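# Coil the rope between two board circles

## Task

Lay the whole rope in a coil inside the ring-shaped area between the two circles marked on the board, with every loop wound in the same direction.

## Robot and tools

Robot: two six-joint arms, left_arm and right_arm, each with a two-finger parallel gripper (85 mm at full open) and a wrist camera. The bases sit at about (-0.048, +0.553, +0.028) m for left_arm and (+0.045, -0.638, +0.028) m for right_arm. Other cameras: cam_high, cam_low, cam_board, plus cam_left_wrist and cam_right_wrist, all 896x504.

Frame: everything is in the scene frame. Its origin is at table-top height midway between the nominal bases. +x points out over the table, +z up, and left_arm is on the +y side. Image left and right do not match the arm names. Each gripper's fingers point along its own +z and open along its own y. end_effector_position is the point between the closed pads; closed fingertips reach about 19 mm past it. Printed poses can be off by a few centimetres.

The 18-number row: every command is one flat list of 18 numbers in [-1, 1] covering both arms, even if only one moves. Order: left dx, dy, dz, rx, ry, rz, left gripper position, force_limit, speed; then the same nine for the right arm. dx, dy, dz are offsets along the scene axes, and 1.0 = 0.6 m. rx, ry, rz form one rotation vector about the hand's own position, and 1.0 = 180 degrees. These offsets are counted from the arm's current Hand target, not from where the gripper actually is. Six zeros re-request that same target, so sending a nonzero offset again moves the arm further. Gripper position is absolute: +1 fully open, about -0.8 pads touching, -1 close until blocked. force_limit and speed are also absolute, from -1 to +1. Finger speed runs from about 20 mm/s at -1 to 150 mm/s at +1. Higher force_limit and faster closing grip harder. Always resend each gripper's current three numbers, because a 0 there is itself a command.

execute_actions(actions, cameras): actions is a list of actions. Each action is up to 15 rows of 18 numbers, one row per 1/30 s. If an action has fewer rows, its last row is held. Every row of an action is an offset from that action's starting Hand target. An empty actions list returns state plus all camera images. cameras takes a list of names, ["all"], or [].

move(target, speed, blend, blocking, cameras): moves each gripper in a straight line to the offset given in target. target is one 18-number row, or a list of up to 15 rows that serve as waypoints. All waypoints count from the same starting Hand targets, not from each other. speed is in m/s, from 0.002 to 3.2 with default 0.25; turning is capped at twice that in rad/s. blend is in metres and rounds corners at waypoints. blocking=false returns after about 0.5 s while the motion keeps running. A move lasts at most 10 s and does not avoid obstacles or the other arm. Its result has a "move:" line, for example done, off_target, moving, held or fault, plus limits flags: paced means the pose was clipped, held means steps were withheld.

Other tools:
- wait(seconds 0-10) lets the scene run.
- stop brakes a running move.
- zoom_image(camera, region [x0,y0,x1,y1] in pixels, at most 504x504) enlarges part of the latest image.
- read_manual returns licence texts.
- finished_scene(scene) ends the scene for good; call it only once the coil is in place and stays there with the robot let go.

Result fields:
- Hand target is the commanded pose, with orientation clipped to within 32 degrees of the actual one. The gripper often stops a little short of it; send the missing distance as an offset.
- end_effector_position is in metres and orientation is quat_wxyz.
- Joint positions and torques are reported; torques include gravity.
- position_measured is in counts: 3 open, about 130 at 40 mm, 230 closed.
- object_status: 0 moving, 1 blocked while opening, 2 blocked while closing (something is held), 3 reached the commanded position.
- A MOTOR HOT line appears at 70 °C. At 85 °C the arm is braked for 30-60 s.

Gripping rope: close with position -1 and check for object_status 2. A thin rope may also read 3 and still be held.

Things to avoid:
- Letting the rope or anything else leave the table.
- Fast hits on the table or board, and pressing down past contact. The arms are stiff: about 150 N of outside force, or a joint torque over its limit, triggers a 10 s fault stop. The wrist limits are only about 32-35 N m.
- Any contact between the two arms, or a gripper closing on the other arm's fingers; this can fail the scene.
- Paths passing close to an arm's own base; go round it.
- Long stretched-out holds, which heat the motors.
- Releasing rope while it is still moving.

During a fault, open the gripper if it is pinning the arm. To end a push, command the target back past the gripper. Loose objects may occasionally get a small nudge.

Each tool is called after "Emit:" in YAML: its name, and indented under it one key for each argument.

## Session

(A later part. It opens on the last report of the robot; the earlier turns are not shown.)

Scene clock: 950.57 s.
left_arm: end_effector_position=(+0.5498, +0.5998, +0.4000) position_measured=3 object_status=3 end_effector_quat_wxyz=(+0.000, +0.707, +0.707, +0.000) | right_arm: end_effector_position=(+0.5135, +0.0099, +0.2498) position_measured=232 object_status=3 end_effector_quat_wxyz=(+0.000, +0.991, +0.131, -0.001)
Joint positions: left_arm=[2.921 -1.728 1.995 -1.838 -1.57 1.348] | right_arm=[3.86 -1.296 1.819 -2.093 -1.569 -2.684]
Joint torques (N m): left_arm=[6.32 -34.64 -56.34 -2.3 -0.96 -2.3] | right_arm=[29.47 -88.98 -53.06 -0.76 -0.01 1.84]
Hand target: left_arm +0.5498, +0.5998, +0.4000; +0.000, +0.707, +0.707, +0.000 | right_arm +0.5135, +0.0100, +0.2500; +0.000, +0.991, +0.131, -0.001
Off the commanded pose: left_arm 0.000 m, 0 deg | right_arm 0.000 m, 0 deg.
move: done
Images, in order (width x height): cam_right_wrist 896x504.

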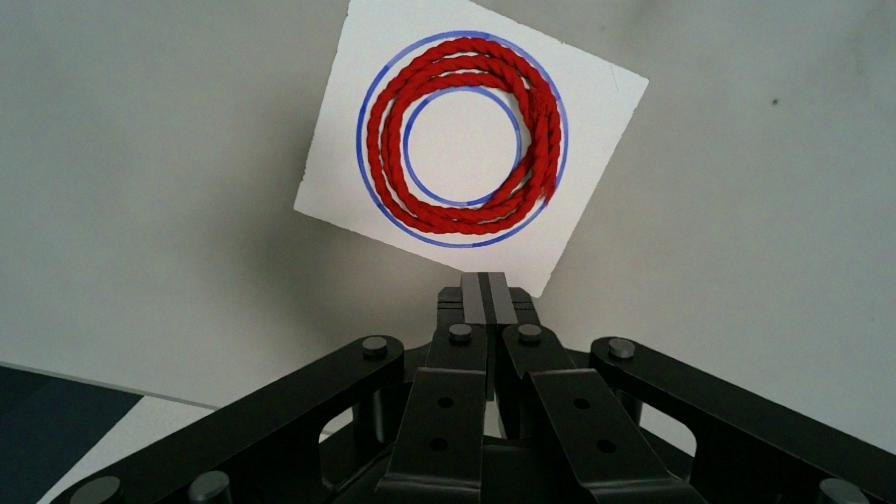

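Emit:
zoom_image:
  camera: "cam_right_wrist"
  region: [470, 80, 610, 240]

Emit:
zoom_image:
  camera: "cam_right_wrist"
  region: [350, 30, 480, 250]

Scaled by 3.150 from the camera's 896x504 image, which has a finer 1280x720 frame.

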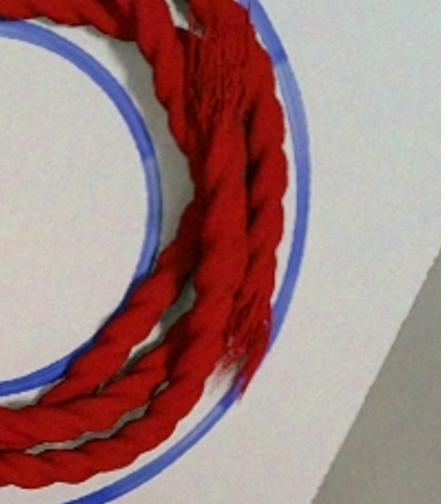

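Scaled by 2.291 from the camera's 896x504 image, which has a finer 1280x720 frame.

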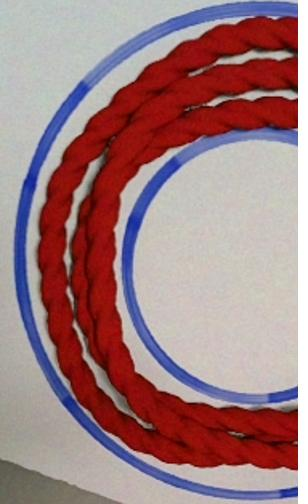

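Emit:
move:
  target:
    - [0,0,0,0,0,0,1,1,1,-0.01,-0.1848,-0.25,0,0,-0.1389,-1,-1,0]
    - [0,0,0,0,0,0,1,1,1,-0.01,-0.1848,-0.3683,0,0,-0.1389,-1,-1,0]
    - [0,0,0,0,0,0,1,1,1,0.005,-0.1202,-0.3683,0,0,-0.1389,-1,-1,0]
  speed: [0.15,0.08,0.04]
  cameras: ["cam_right_wrist"]

Emit:
zoom_image:
  camera: "cam_right_wrist"
  region: [300, 150, 600, 400]

Scene clock: 964.43 s.
left_arm: end_effector_position=(+0.5498, +0.5998, +0.4000) position_measured=3 object_status=3 end_effector_quat_wxyz=(+0.000, +0.707, +0.707, +0.000) | right_arm: end_effector_position=(+0.5165, -0.0623, +0.0290) position_measured=232 object_status=3 end_effector_quat_wxyz=(-0.001, +0.996, -0.087, -0.001)
Joint positions: left_arm=[2.921 -1.728 1.995 -1.838 -1.57 1.348] | right_arm=[3.782 -1.11 2.063 -2.523 -1.569 -2.325]
Joint torques (N m): left_arm=[5.63 -35.64 -57.18 -2.48 -1.31 -2.42] | right_arm=[31.67 -49.6 -39.1 -0.7 1.49 2.1]
Hand target: left_arm +0.5498, +0.5998, +0.4000; +0.000, +0.707, +0.707, +0.000 | right_arm +0.5165, -0.0622, +0.0290; -0.001, +0.996, -0.087, -0.001
Off the commanded pose: left_arm 0.000 m, 0 deg | right_arm 0.000 m, 0 deg.
move: done
Images, in order (width x height): cam_right_wrist 896x504.

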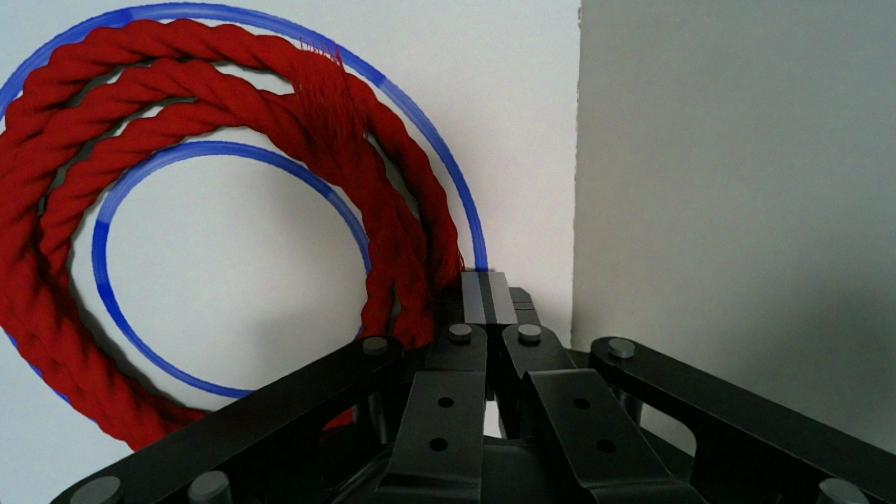

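Scaled by 1.680 from the camera's 896x504 image, which has a finer 1280x720 frame.

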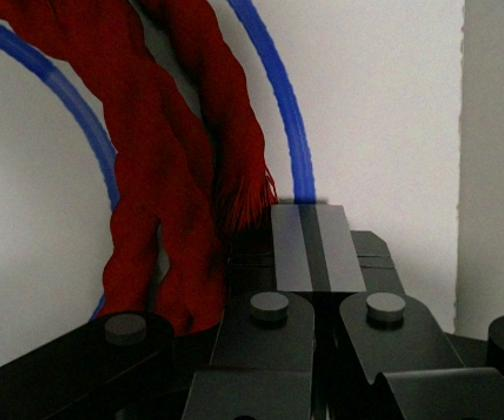

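Emit:
move:
  target:
    - [0,0,0,0,0,0,1,1,1,-0.0011,-0.0049,0,0,0,0,-1,-1,0]
    - [0,0,0,0,0,0,1,1,1,-0.0015,-0.0065,0.04,0,0,0,-1,-1,0]
    - [0,0,0,0,0,0,1,1,1,-0.0015,-0.0065,0.15,0,0,0,-1,-1,0]
    - [0,0,0,0,0,0,1,1,1,-0.005,0.1203,0.3683,0,0,0.1389,-1,-1,0]
  speed: [0.02,0.02,0.08,0.15]
  cameras: ["cam_right_wrist"]

Emit:
zoom_image:
  camera: "cam_right_wrist"
  region: [470, 30, 610, 240]

Emit:
zoom_image:
  camera: "cam_right_wrist"
  region: [340, 20, 600, 260]

Scene clock: 971.77 s.
left_arm: end_effector_position=(+0.5498, +0.5998, +0.4000) position_measured=3 object_status=3 end_effector_quat_wxyz=(+0.000, +0.707, +0.707, +0.000) | right_arm: end_effector_position=(+0.5135, +0.0100, +0.2499) position_measured=232 object_status=3 end_effector_quat_wxyz=(+0.000, +0.991, +0.131, -0.001)
Joint positions: left_arm=[2.921 -1.728 1.995 -1.838 -1.57 1.348] | right_arm=[3.86 -1.296 1.819 -2.093 -1.569 -2.684]
Joint torques (N m): left_arm=[8.03 -36.35 -56.65 -2.88 -1.48 -2.98] | right_arm=[29.83 -88.04 -52.75 -0.42 2.53 -2.13]
Hand target: left_arm +0.5498, +0.5998, +0.4000; +0.000, +0.707, +0.707, +0.000 | right_arm +0.5135, +0.0100, +0.2500; +0.000, +0.991, +0.131, -0.001
Off the commanded pose: left_arm 0.000 m, 0 deg | right_arm 0.000 m, 0 deg.
move: done
Images, in order (width x height): cam_right_wrist 896x504.

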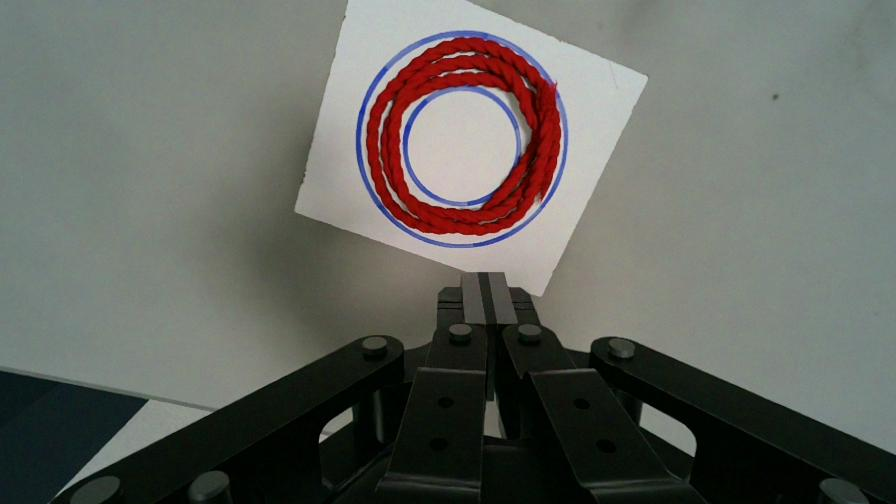

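Scaled by 2.400 from the camera's 896x504 image, which has a finer 1280x720 frame.

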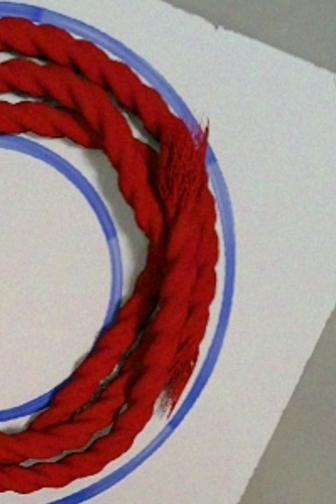

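Scaled by 1.938 from the camera's 896x504 image, which has a finer 1280x720 frame.

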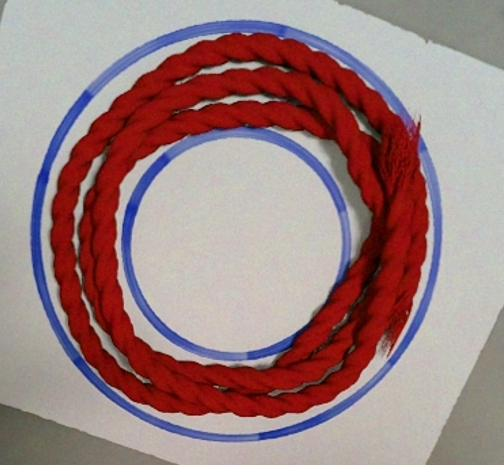

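Emit:
move:
  target:
    - [0,0,0,0,0,0,1,1,1,0.1493,-0.1485,-0.25,0,0,0.0667,-1,-1,0]
    - [0,0,0,0,0,0,1,1,1,0.1493,-0.1485,-0.3658,0,0,0.0667,-1,-1,0]
    - [0,0,0,0,0,0,1,1,1,0.1267,-0.104,-0.3658,0,0,0.0667,-1,-1,0]
    - [0,0,0,0,0,0,1,1,1,0.1267,-0.104,-0.355,0,0,0.0667,-1,-1,0]
    - [0,0,0,0,0,0,1,1,1,0.1207,-0.092,-0.355,0,0,0.0667,-1,-1,0]
  speed: [0.15,0.08,0.05,0.02,0.03]
  cameras: ["cam_right_wrist"]

Emit:
zoom_image:
  camera: "cam_right_wrist"
  region: [300, 150, 600, 400]

Scene clock: 986.63 s.
left_arm: end_effector_position=(+0.5498, +0.5998, +0.4000) position_measured=3 object_status=3 end_effector_quat_wxyz=(+0.000, +0.707, +0.707, +0.000) | right_arm: end_effector_position=(+0.5860, -0.0453, +0.0370) position_measured=232 object_status=3 end_effector_quat_wxyz=(+0.000, +0.972, +0.234, -0.001)
Joint positions: left_arm=[2.921 -1.728 1.995 -1.838 -1.57 1.348] | right_arm=[3.747 -1.056 1.941 -2.454 -1.57 -3.007]
Joint torques (N m): left_arm=[4.58 -37.89 -57.86 -2.58 -0.87 -2.54] | right_arm=[28.7 -59.15 -42.03 -0.6 0.54 2.31]
Hand target: left_arm +0.5498, +0.5998, +0.4000; +0.000, +0.707, +0.707, +0.000 | right_arm +0.5859, -0.0452, +0.0370; +0.000, +0.972, +0.234, -0.001
Off the commanded pose: left_arm 0.000 m, 0 deg | right_arm 0.000 m, 0 deg.
move: done
Images, in order (width x height): cam_right_wrist 896x504.

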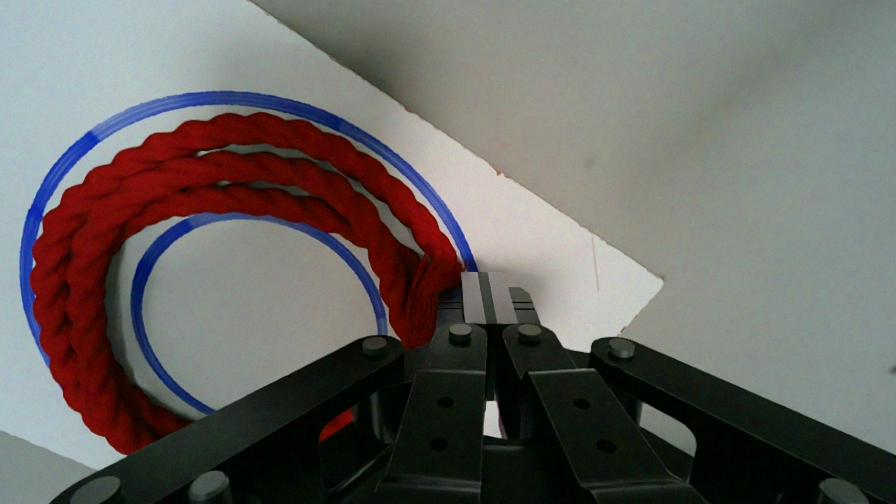

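Scaled by 1.680 from the camera's 896x504 image, which has a finer 1280x720 frame.

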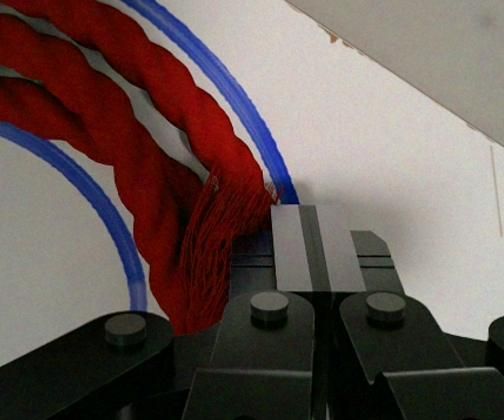

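Emit:
move:
  target: [0,0,0,0,0,0,1,1,1,-0.0053,0.0103,0,0,0,0,-1,-1,0]
  speed: 0.03
  cameras: ["cam_right_wrist"]

Emit:
zoom_image:
  camera: "cam_right_wrist"
  region: [300, 150, 600, 400]

Scene clock: 988.23 s.
left_arm: end_effector_position=(+0.5498, +0.5998, +0.4000) position_measured=3 object_status=3 end_effector_quat_wxyz=(+0.000, +0.707, +0.707, +0.000) | right_arm: end_effector_position=(+0.5828, -0.0392, +0.0370) position_measured=232 object_status=3 end_effector_quat_wxyz=(+0.000, +0.972, +0.234, -0.001)
Joint positions: left_arm=[2.921 -1.728 1.995 -1.838 -1.57 1.348] | right_arm=[3.756 -1.053 1.935 -2.451 -1.57 -2.998]
Joint torques (N m): left_arm=[6.78 -35.05 -57.51 -2.66 -1.1 -2.46] | right_arm=[30.82 -59.67 -41.63 -0.42 2.4 2.07]
Hand target: left_arm +0.5498, +0.5998, +0.4000; +0.000, +0.707, +0.707, +0.000 | right_arm +0.5827, -0.0390, +0.0370; +0.000, +0.972, +0.234, -0.001
Off the commanded pose: left_arm 0.000 m, 0 deg | right_arm 0.000 m, 0 deg.
move: done
Images, in order (width x height): cam_right_wrist 896x504.

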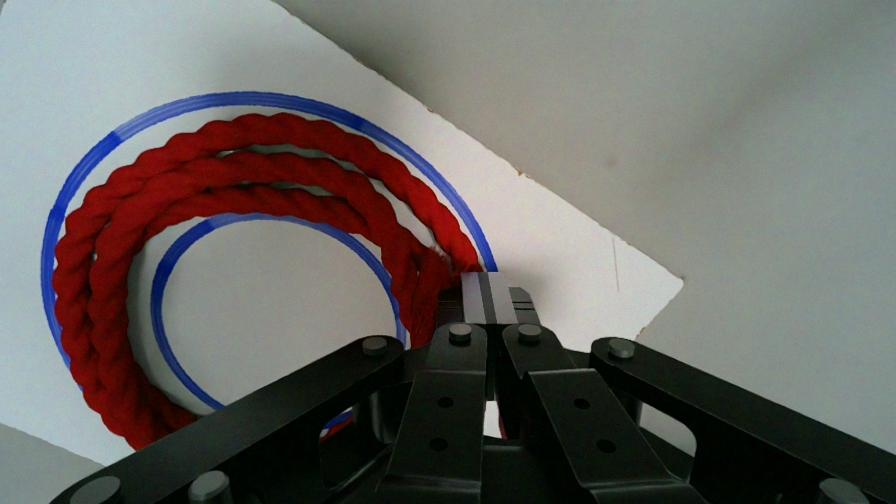

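Scaled by 1.680 from the camera's 896x504 image, which has a finer 1280x720 frame.

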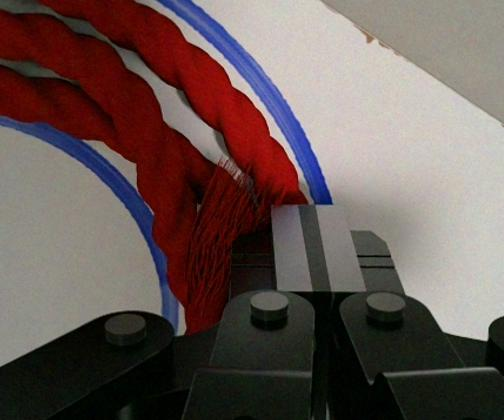

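Emit:
move:
  target:
    - [0,0,0,0,0,0,1,1,1,0.0023,-0.0045,0,0,0,0,-1,-1,0]
    - [0,0,0,0,0,0,1,1,1,0.003,-0.0059,0.04,0,0,0,-1,-1,0]
    - [0,0,0,0,0,0,1,1,1,0.003,-0.0059,0.15,0,0,0,-1,-1,0]
    - [0,0,0,0,0,0,1,1,1,-0.1153,0.0817,0.355,0,0,-0.0667,-1,-1,0]
  speed: [0.02,0.02,0.08,0.15]
  cameras: ["cam_right_wrist"]

Emit:
zoom_image:
  camera: "cam_right_wrist"
  region: [340, 20, 600, 260]

Emit:
zoom_image:
  camera: "cam_right_wrist"
  region: [470, 30, 610, 240]

Scene clock: 994.73 s.
left_arm: end_effector_position=(+0.5498, +0.5998, +0.4000) position_measured=3 object_status=3 end_effector_quat_wxyz=(+0.000, +0.707, +0.707, +0.000) | right_arm: end_effector_position=(+0.5136, +0.0100, +0.2499) position_measured=232 object_status=3 end_effector_quat_wxyz=(+0.000, +0.991, +0.131, -0.001)
Joint positions: left_arm=[2.921 -1.728 1.995 -1.838 -1.57 1.348] | right_arm=[3.86 -1.296 1.819 -2.093 -1.569 -2.684]
Joint torques (N m): left_arm=[4.86 -34.66 -57.62 -2.29 -1.27 -2.93] | right_arm=[31.65 -86.9 -53.2 -0.75 0.08 2.12]
Hand target: left_arm +0.5498, +0.5998, +0.4000; +0.000, +0.707, +0.707, +0.000 | right_arm +0.5135, +0.0100, +0.2500; +0.000, +0.991, +0.131, -0.001
Off the commanded pose: left_arm 0.000 m, 0 deg | right_arm 0.000 m, 0 deg.
move: done
Images, in order (width x height): cam_right_wrist 896x504.

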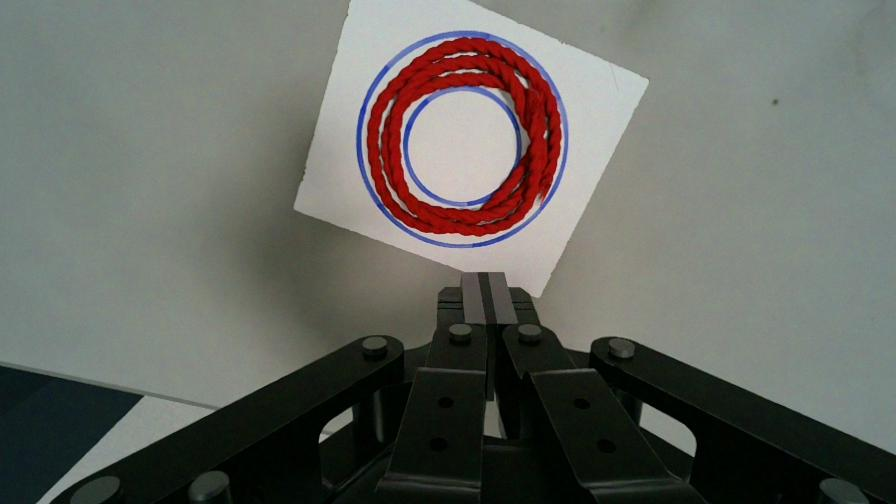

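Scaled by 1.938 from the camera's 896x504 image, which has a finer 1280x720 frame.

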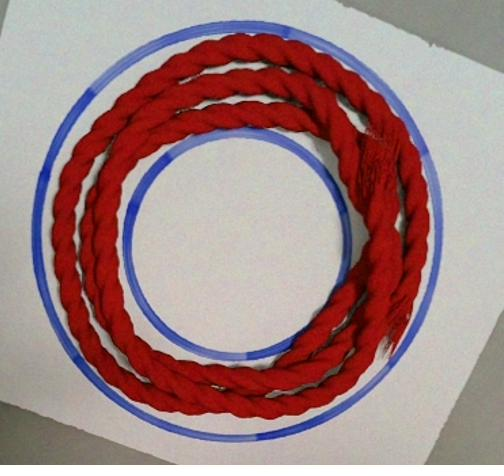

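Scaled by 2.400 from the camera's 896x504 image, which has a finer 1280x720 frame.

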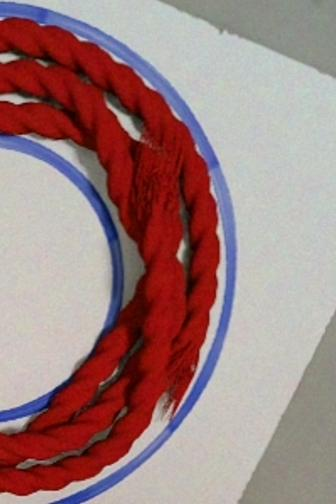

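Emit:
move:
  target: [0,0,0,0,0,0,1,1,1,-0.189,-0.40,0.1167,0,0,0,-1,-1,0]
  speed: 0.2
  cameras: ["cam_board", "cam_high", "cam_low"]

Emit:
zoom_image:
  camera: "cam_board"
  region: [335, 160, 525, 345]

Emit:
zoom_image:
  camera: "cam_high"
  region: [345, 210, 415, 285]

Emit:
zoom_image:
  camera: "cam_board"
  region: [340, 170, 430, 270]

Scene clock: 1000.10 s.
left_arm: end_effector_position=(+0.5498, +0.5998, +0.4000) position_measured=3 object_status=3 end_effector_quat_wxyz=(+0.000, +0.707, +0.707, +0.000) | right_arm: end_effector_position=(+0.4002, -0.2299, +0.3199) position_measured=232 object_status=3 end_effector_quat_wxyz=(+0.000, +0.991, +0.131, -0.001)
Joint positions: left_arm=[2.921 -1.728 1.995 -1.838 -1.57 1.348] | right_arm=[3.659 -1.787 2.191 -1.972 -1.569 -2.885]
Joint torques (N m): left_arm=[5.77 -38.21 -58.16 -2.13 -1.05 -2.09] | right_arm=[-16.4 -44.98 -40.51 -0.73 2.43 -2.29]
Hand target: left_arm +0.5498, +0.5998, +0.4000; +0.000, +0.707, +0.707, +0.000 | right_arm +0.4001, -0.2300, +0.3200; +0.000, +0.991, +0.131, -0.001
Off the commanded pose: left_arm 0.000 m, 0 deg | right_arm 0.000 m, 0 deg.
move: done
Images, in order (width x height): cam_high 896x504, cam_low 896x504, cam_board 896x504.

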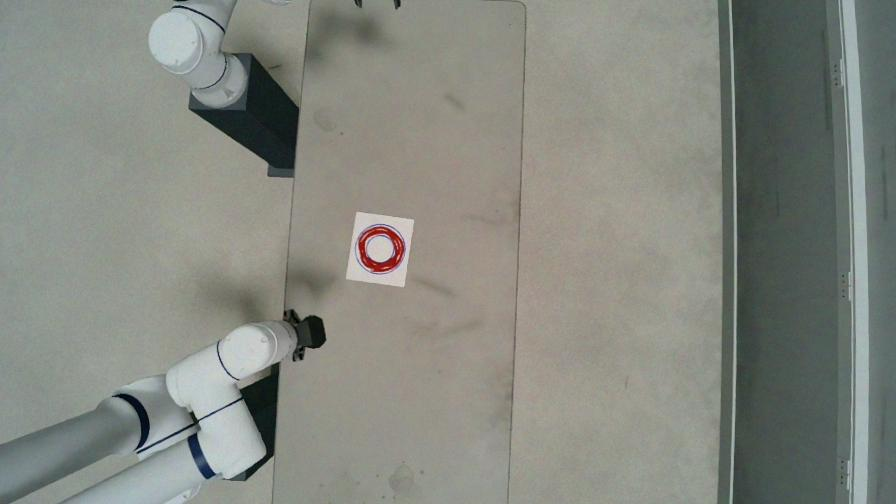

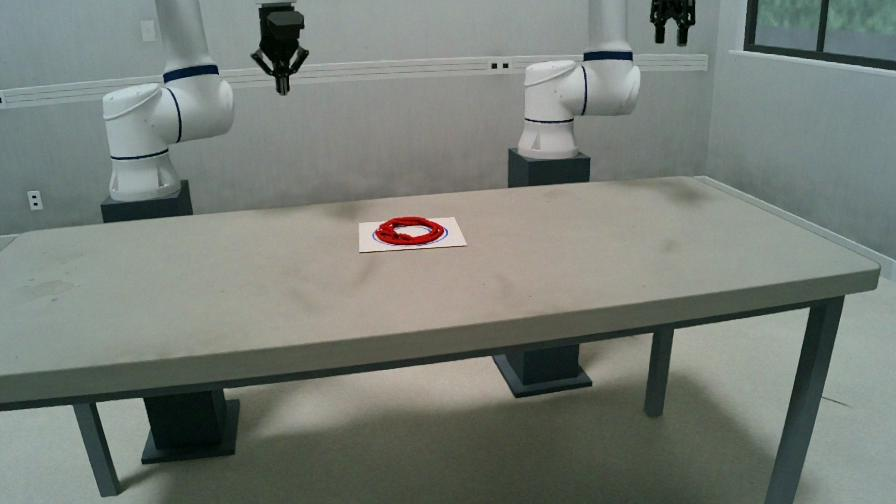

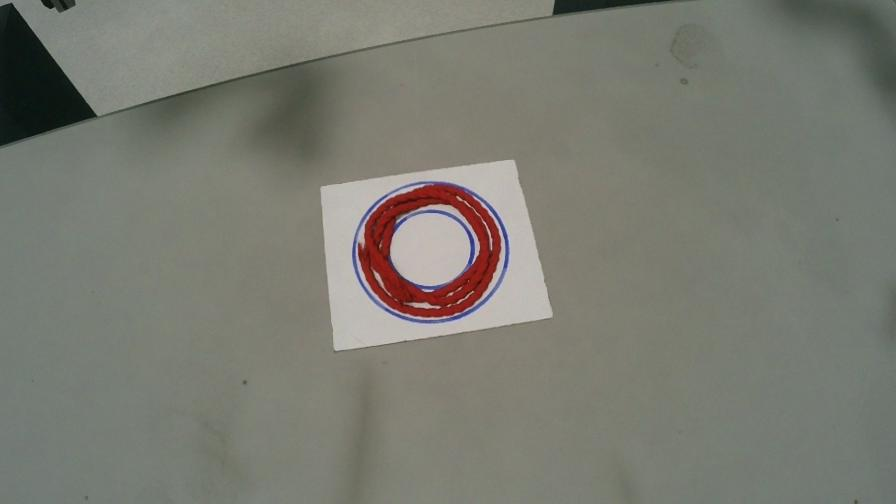

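Scaled by 2.653 from the camera's 896x504 image, which has a finer 1280x720 frame.

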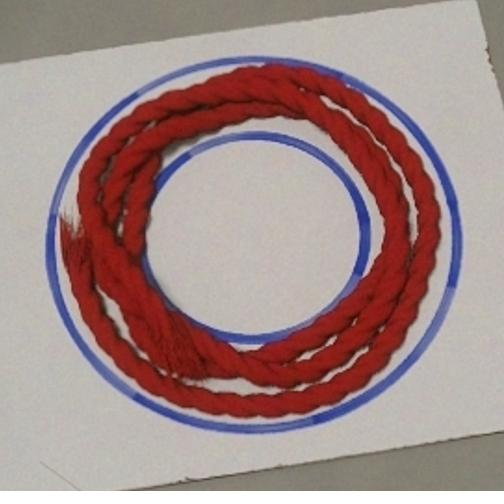

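Scaled by 6.720 from the camera's 896x504 image, which has a finer 1280x720 frame.

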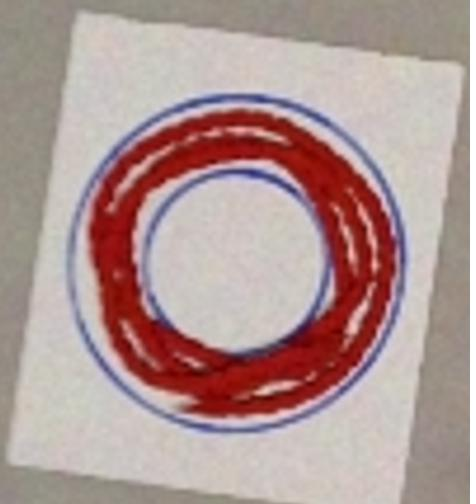

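Scaled by 5.040 from the camera's 896x504 image, which has a finer 1280x720 frame.

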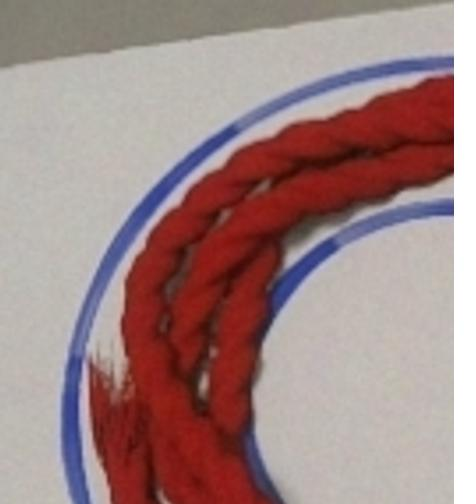

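Emit:
wait:
  seconds: 1
  cameras: ["cam_board"]

Emit:
zoom_image:
  camera: "cam_board"
  region: [335, 160, 525, 345]

Scene clock: 1003.20 s.
left_arm: end_effector_position=(+0.5498, +0.5998, +0.4000) position_measured=3 object_status=3 end_effector_quat_wxyz=(+0.000, +0.707, +0.707, +0.000) | right_arm: end_effector_position=(+0.4001, -0.2300, +0.3200) position_measured=232 object_status=3 end_effector_quat_wxyz=(+0.000, +0.991, +0.131, -0.001)
Joint positions: left_arm=[2.921 -1.728 1.995 -1.838 -1.57 1.348] | right_arm=[3.659 -1.788 2.191 -1.972 -1.569 -2.885]
Joint torques (N m): left_arm=[3.68 -33.42 -56.46 -2.17 -1.03 -2.3] | right_arm=[-15.61 -44.54 -40.49 -0.44 2.43 -2.34]
Hand target: left_arm +0.5498, +0.5998, +0.4000; +0.000, +0.707, +0.707, +0.000 | right_arm +0.4001, -0.2300, +0.3200; +0.000, +0.991, +0.131, -0.001
Tool commands: left_gripper/position=+1.0 left_gripper/force_limit=+1.0 left_gripper/speed=+1.0 right_gripper/position=-1.0 right_gripper/force_limit=-1.0 right_gripper/speed=+0.0
Off the commanded pose: left_arm 0.000 m, 0 deg | right_arm 0.000 m, 0 deg.
wait: 1.00 s; at rest from the start
Images, in order (width x height): cam_board 896x504.

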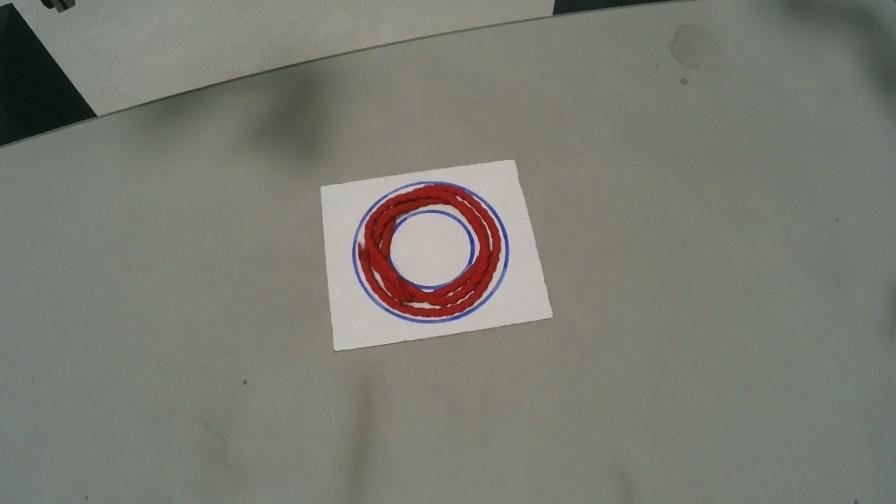

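Scaled by 2.653 from the camera's 896x504 image, which has a finer 1280x720 frame.

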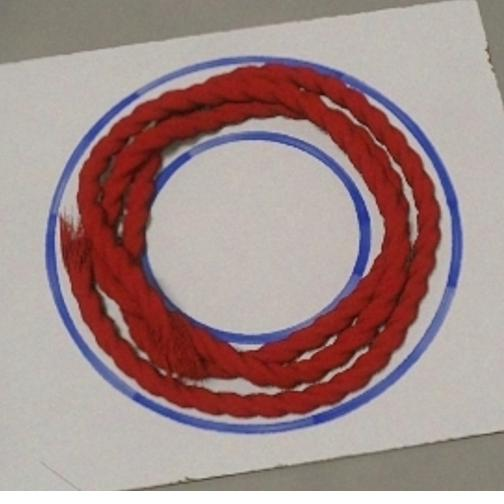

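Emit:
finished_scene:
  scene: 1

The scene is finished: the task was done.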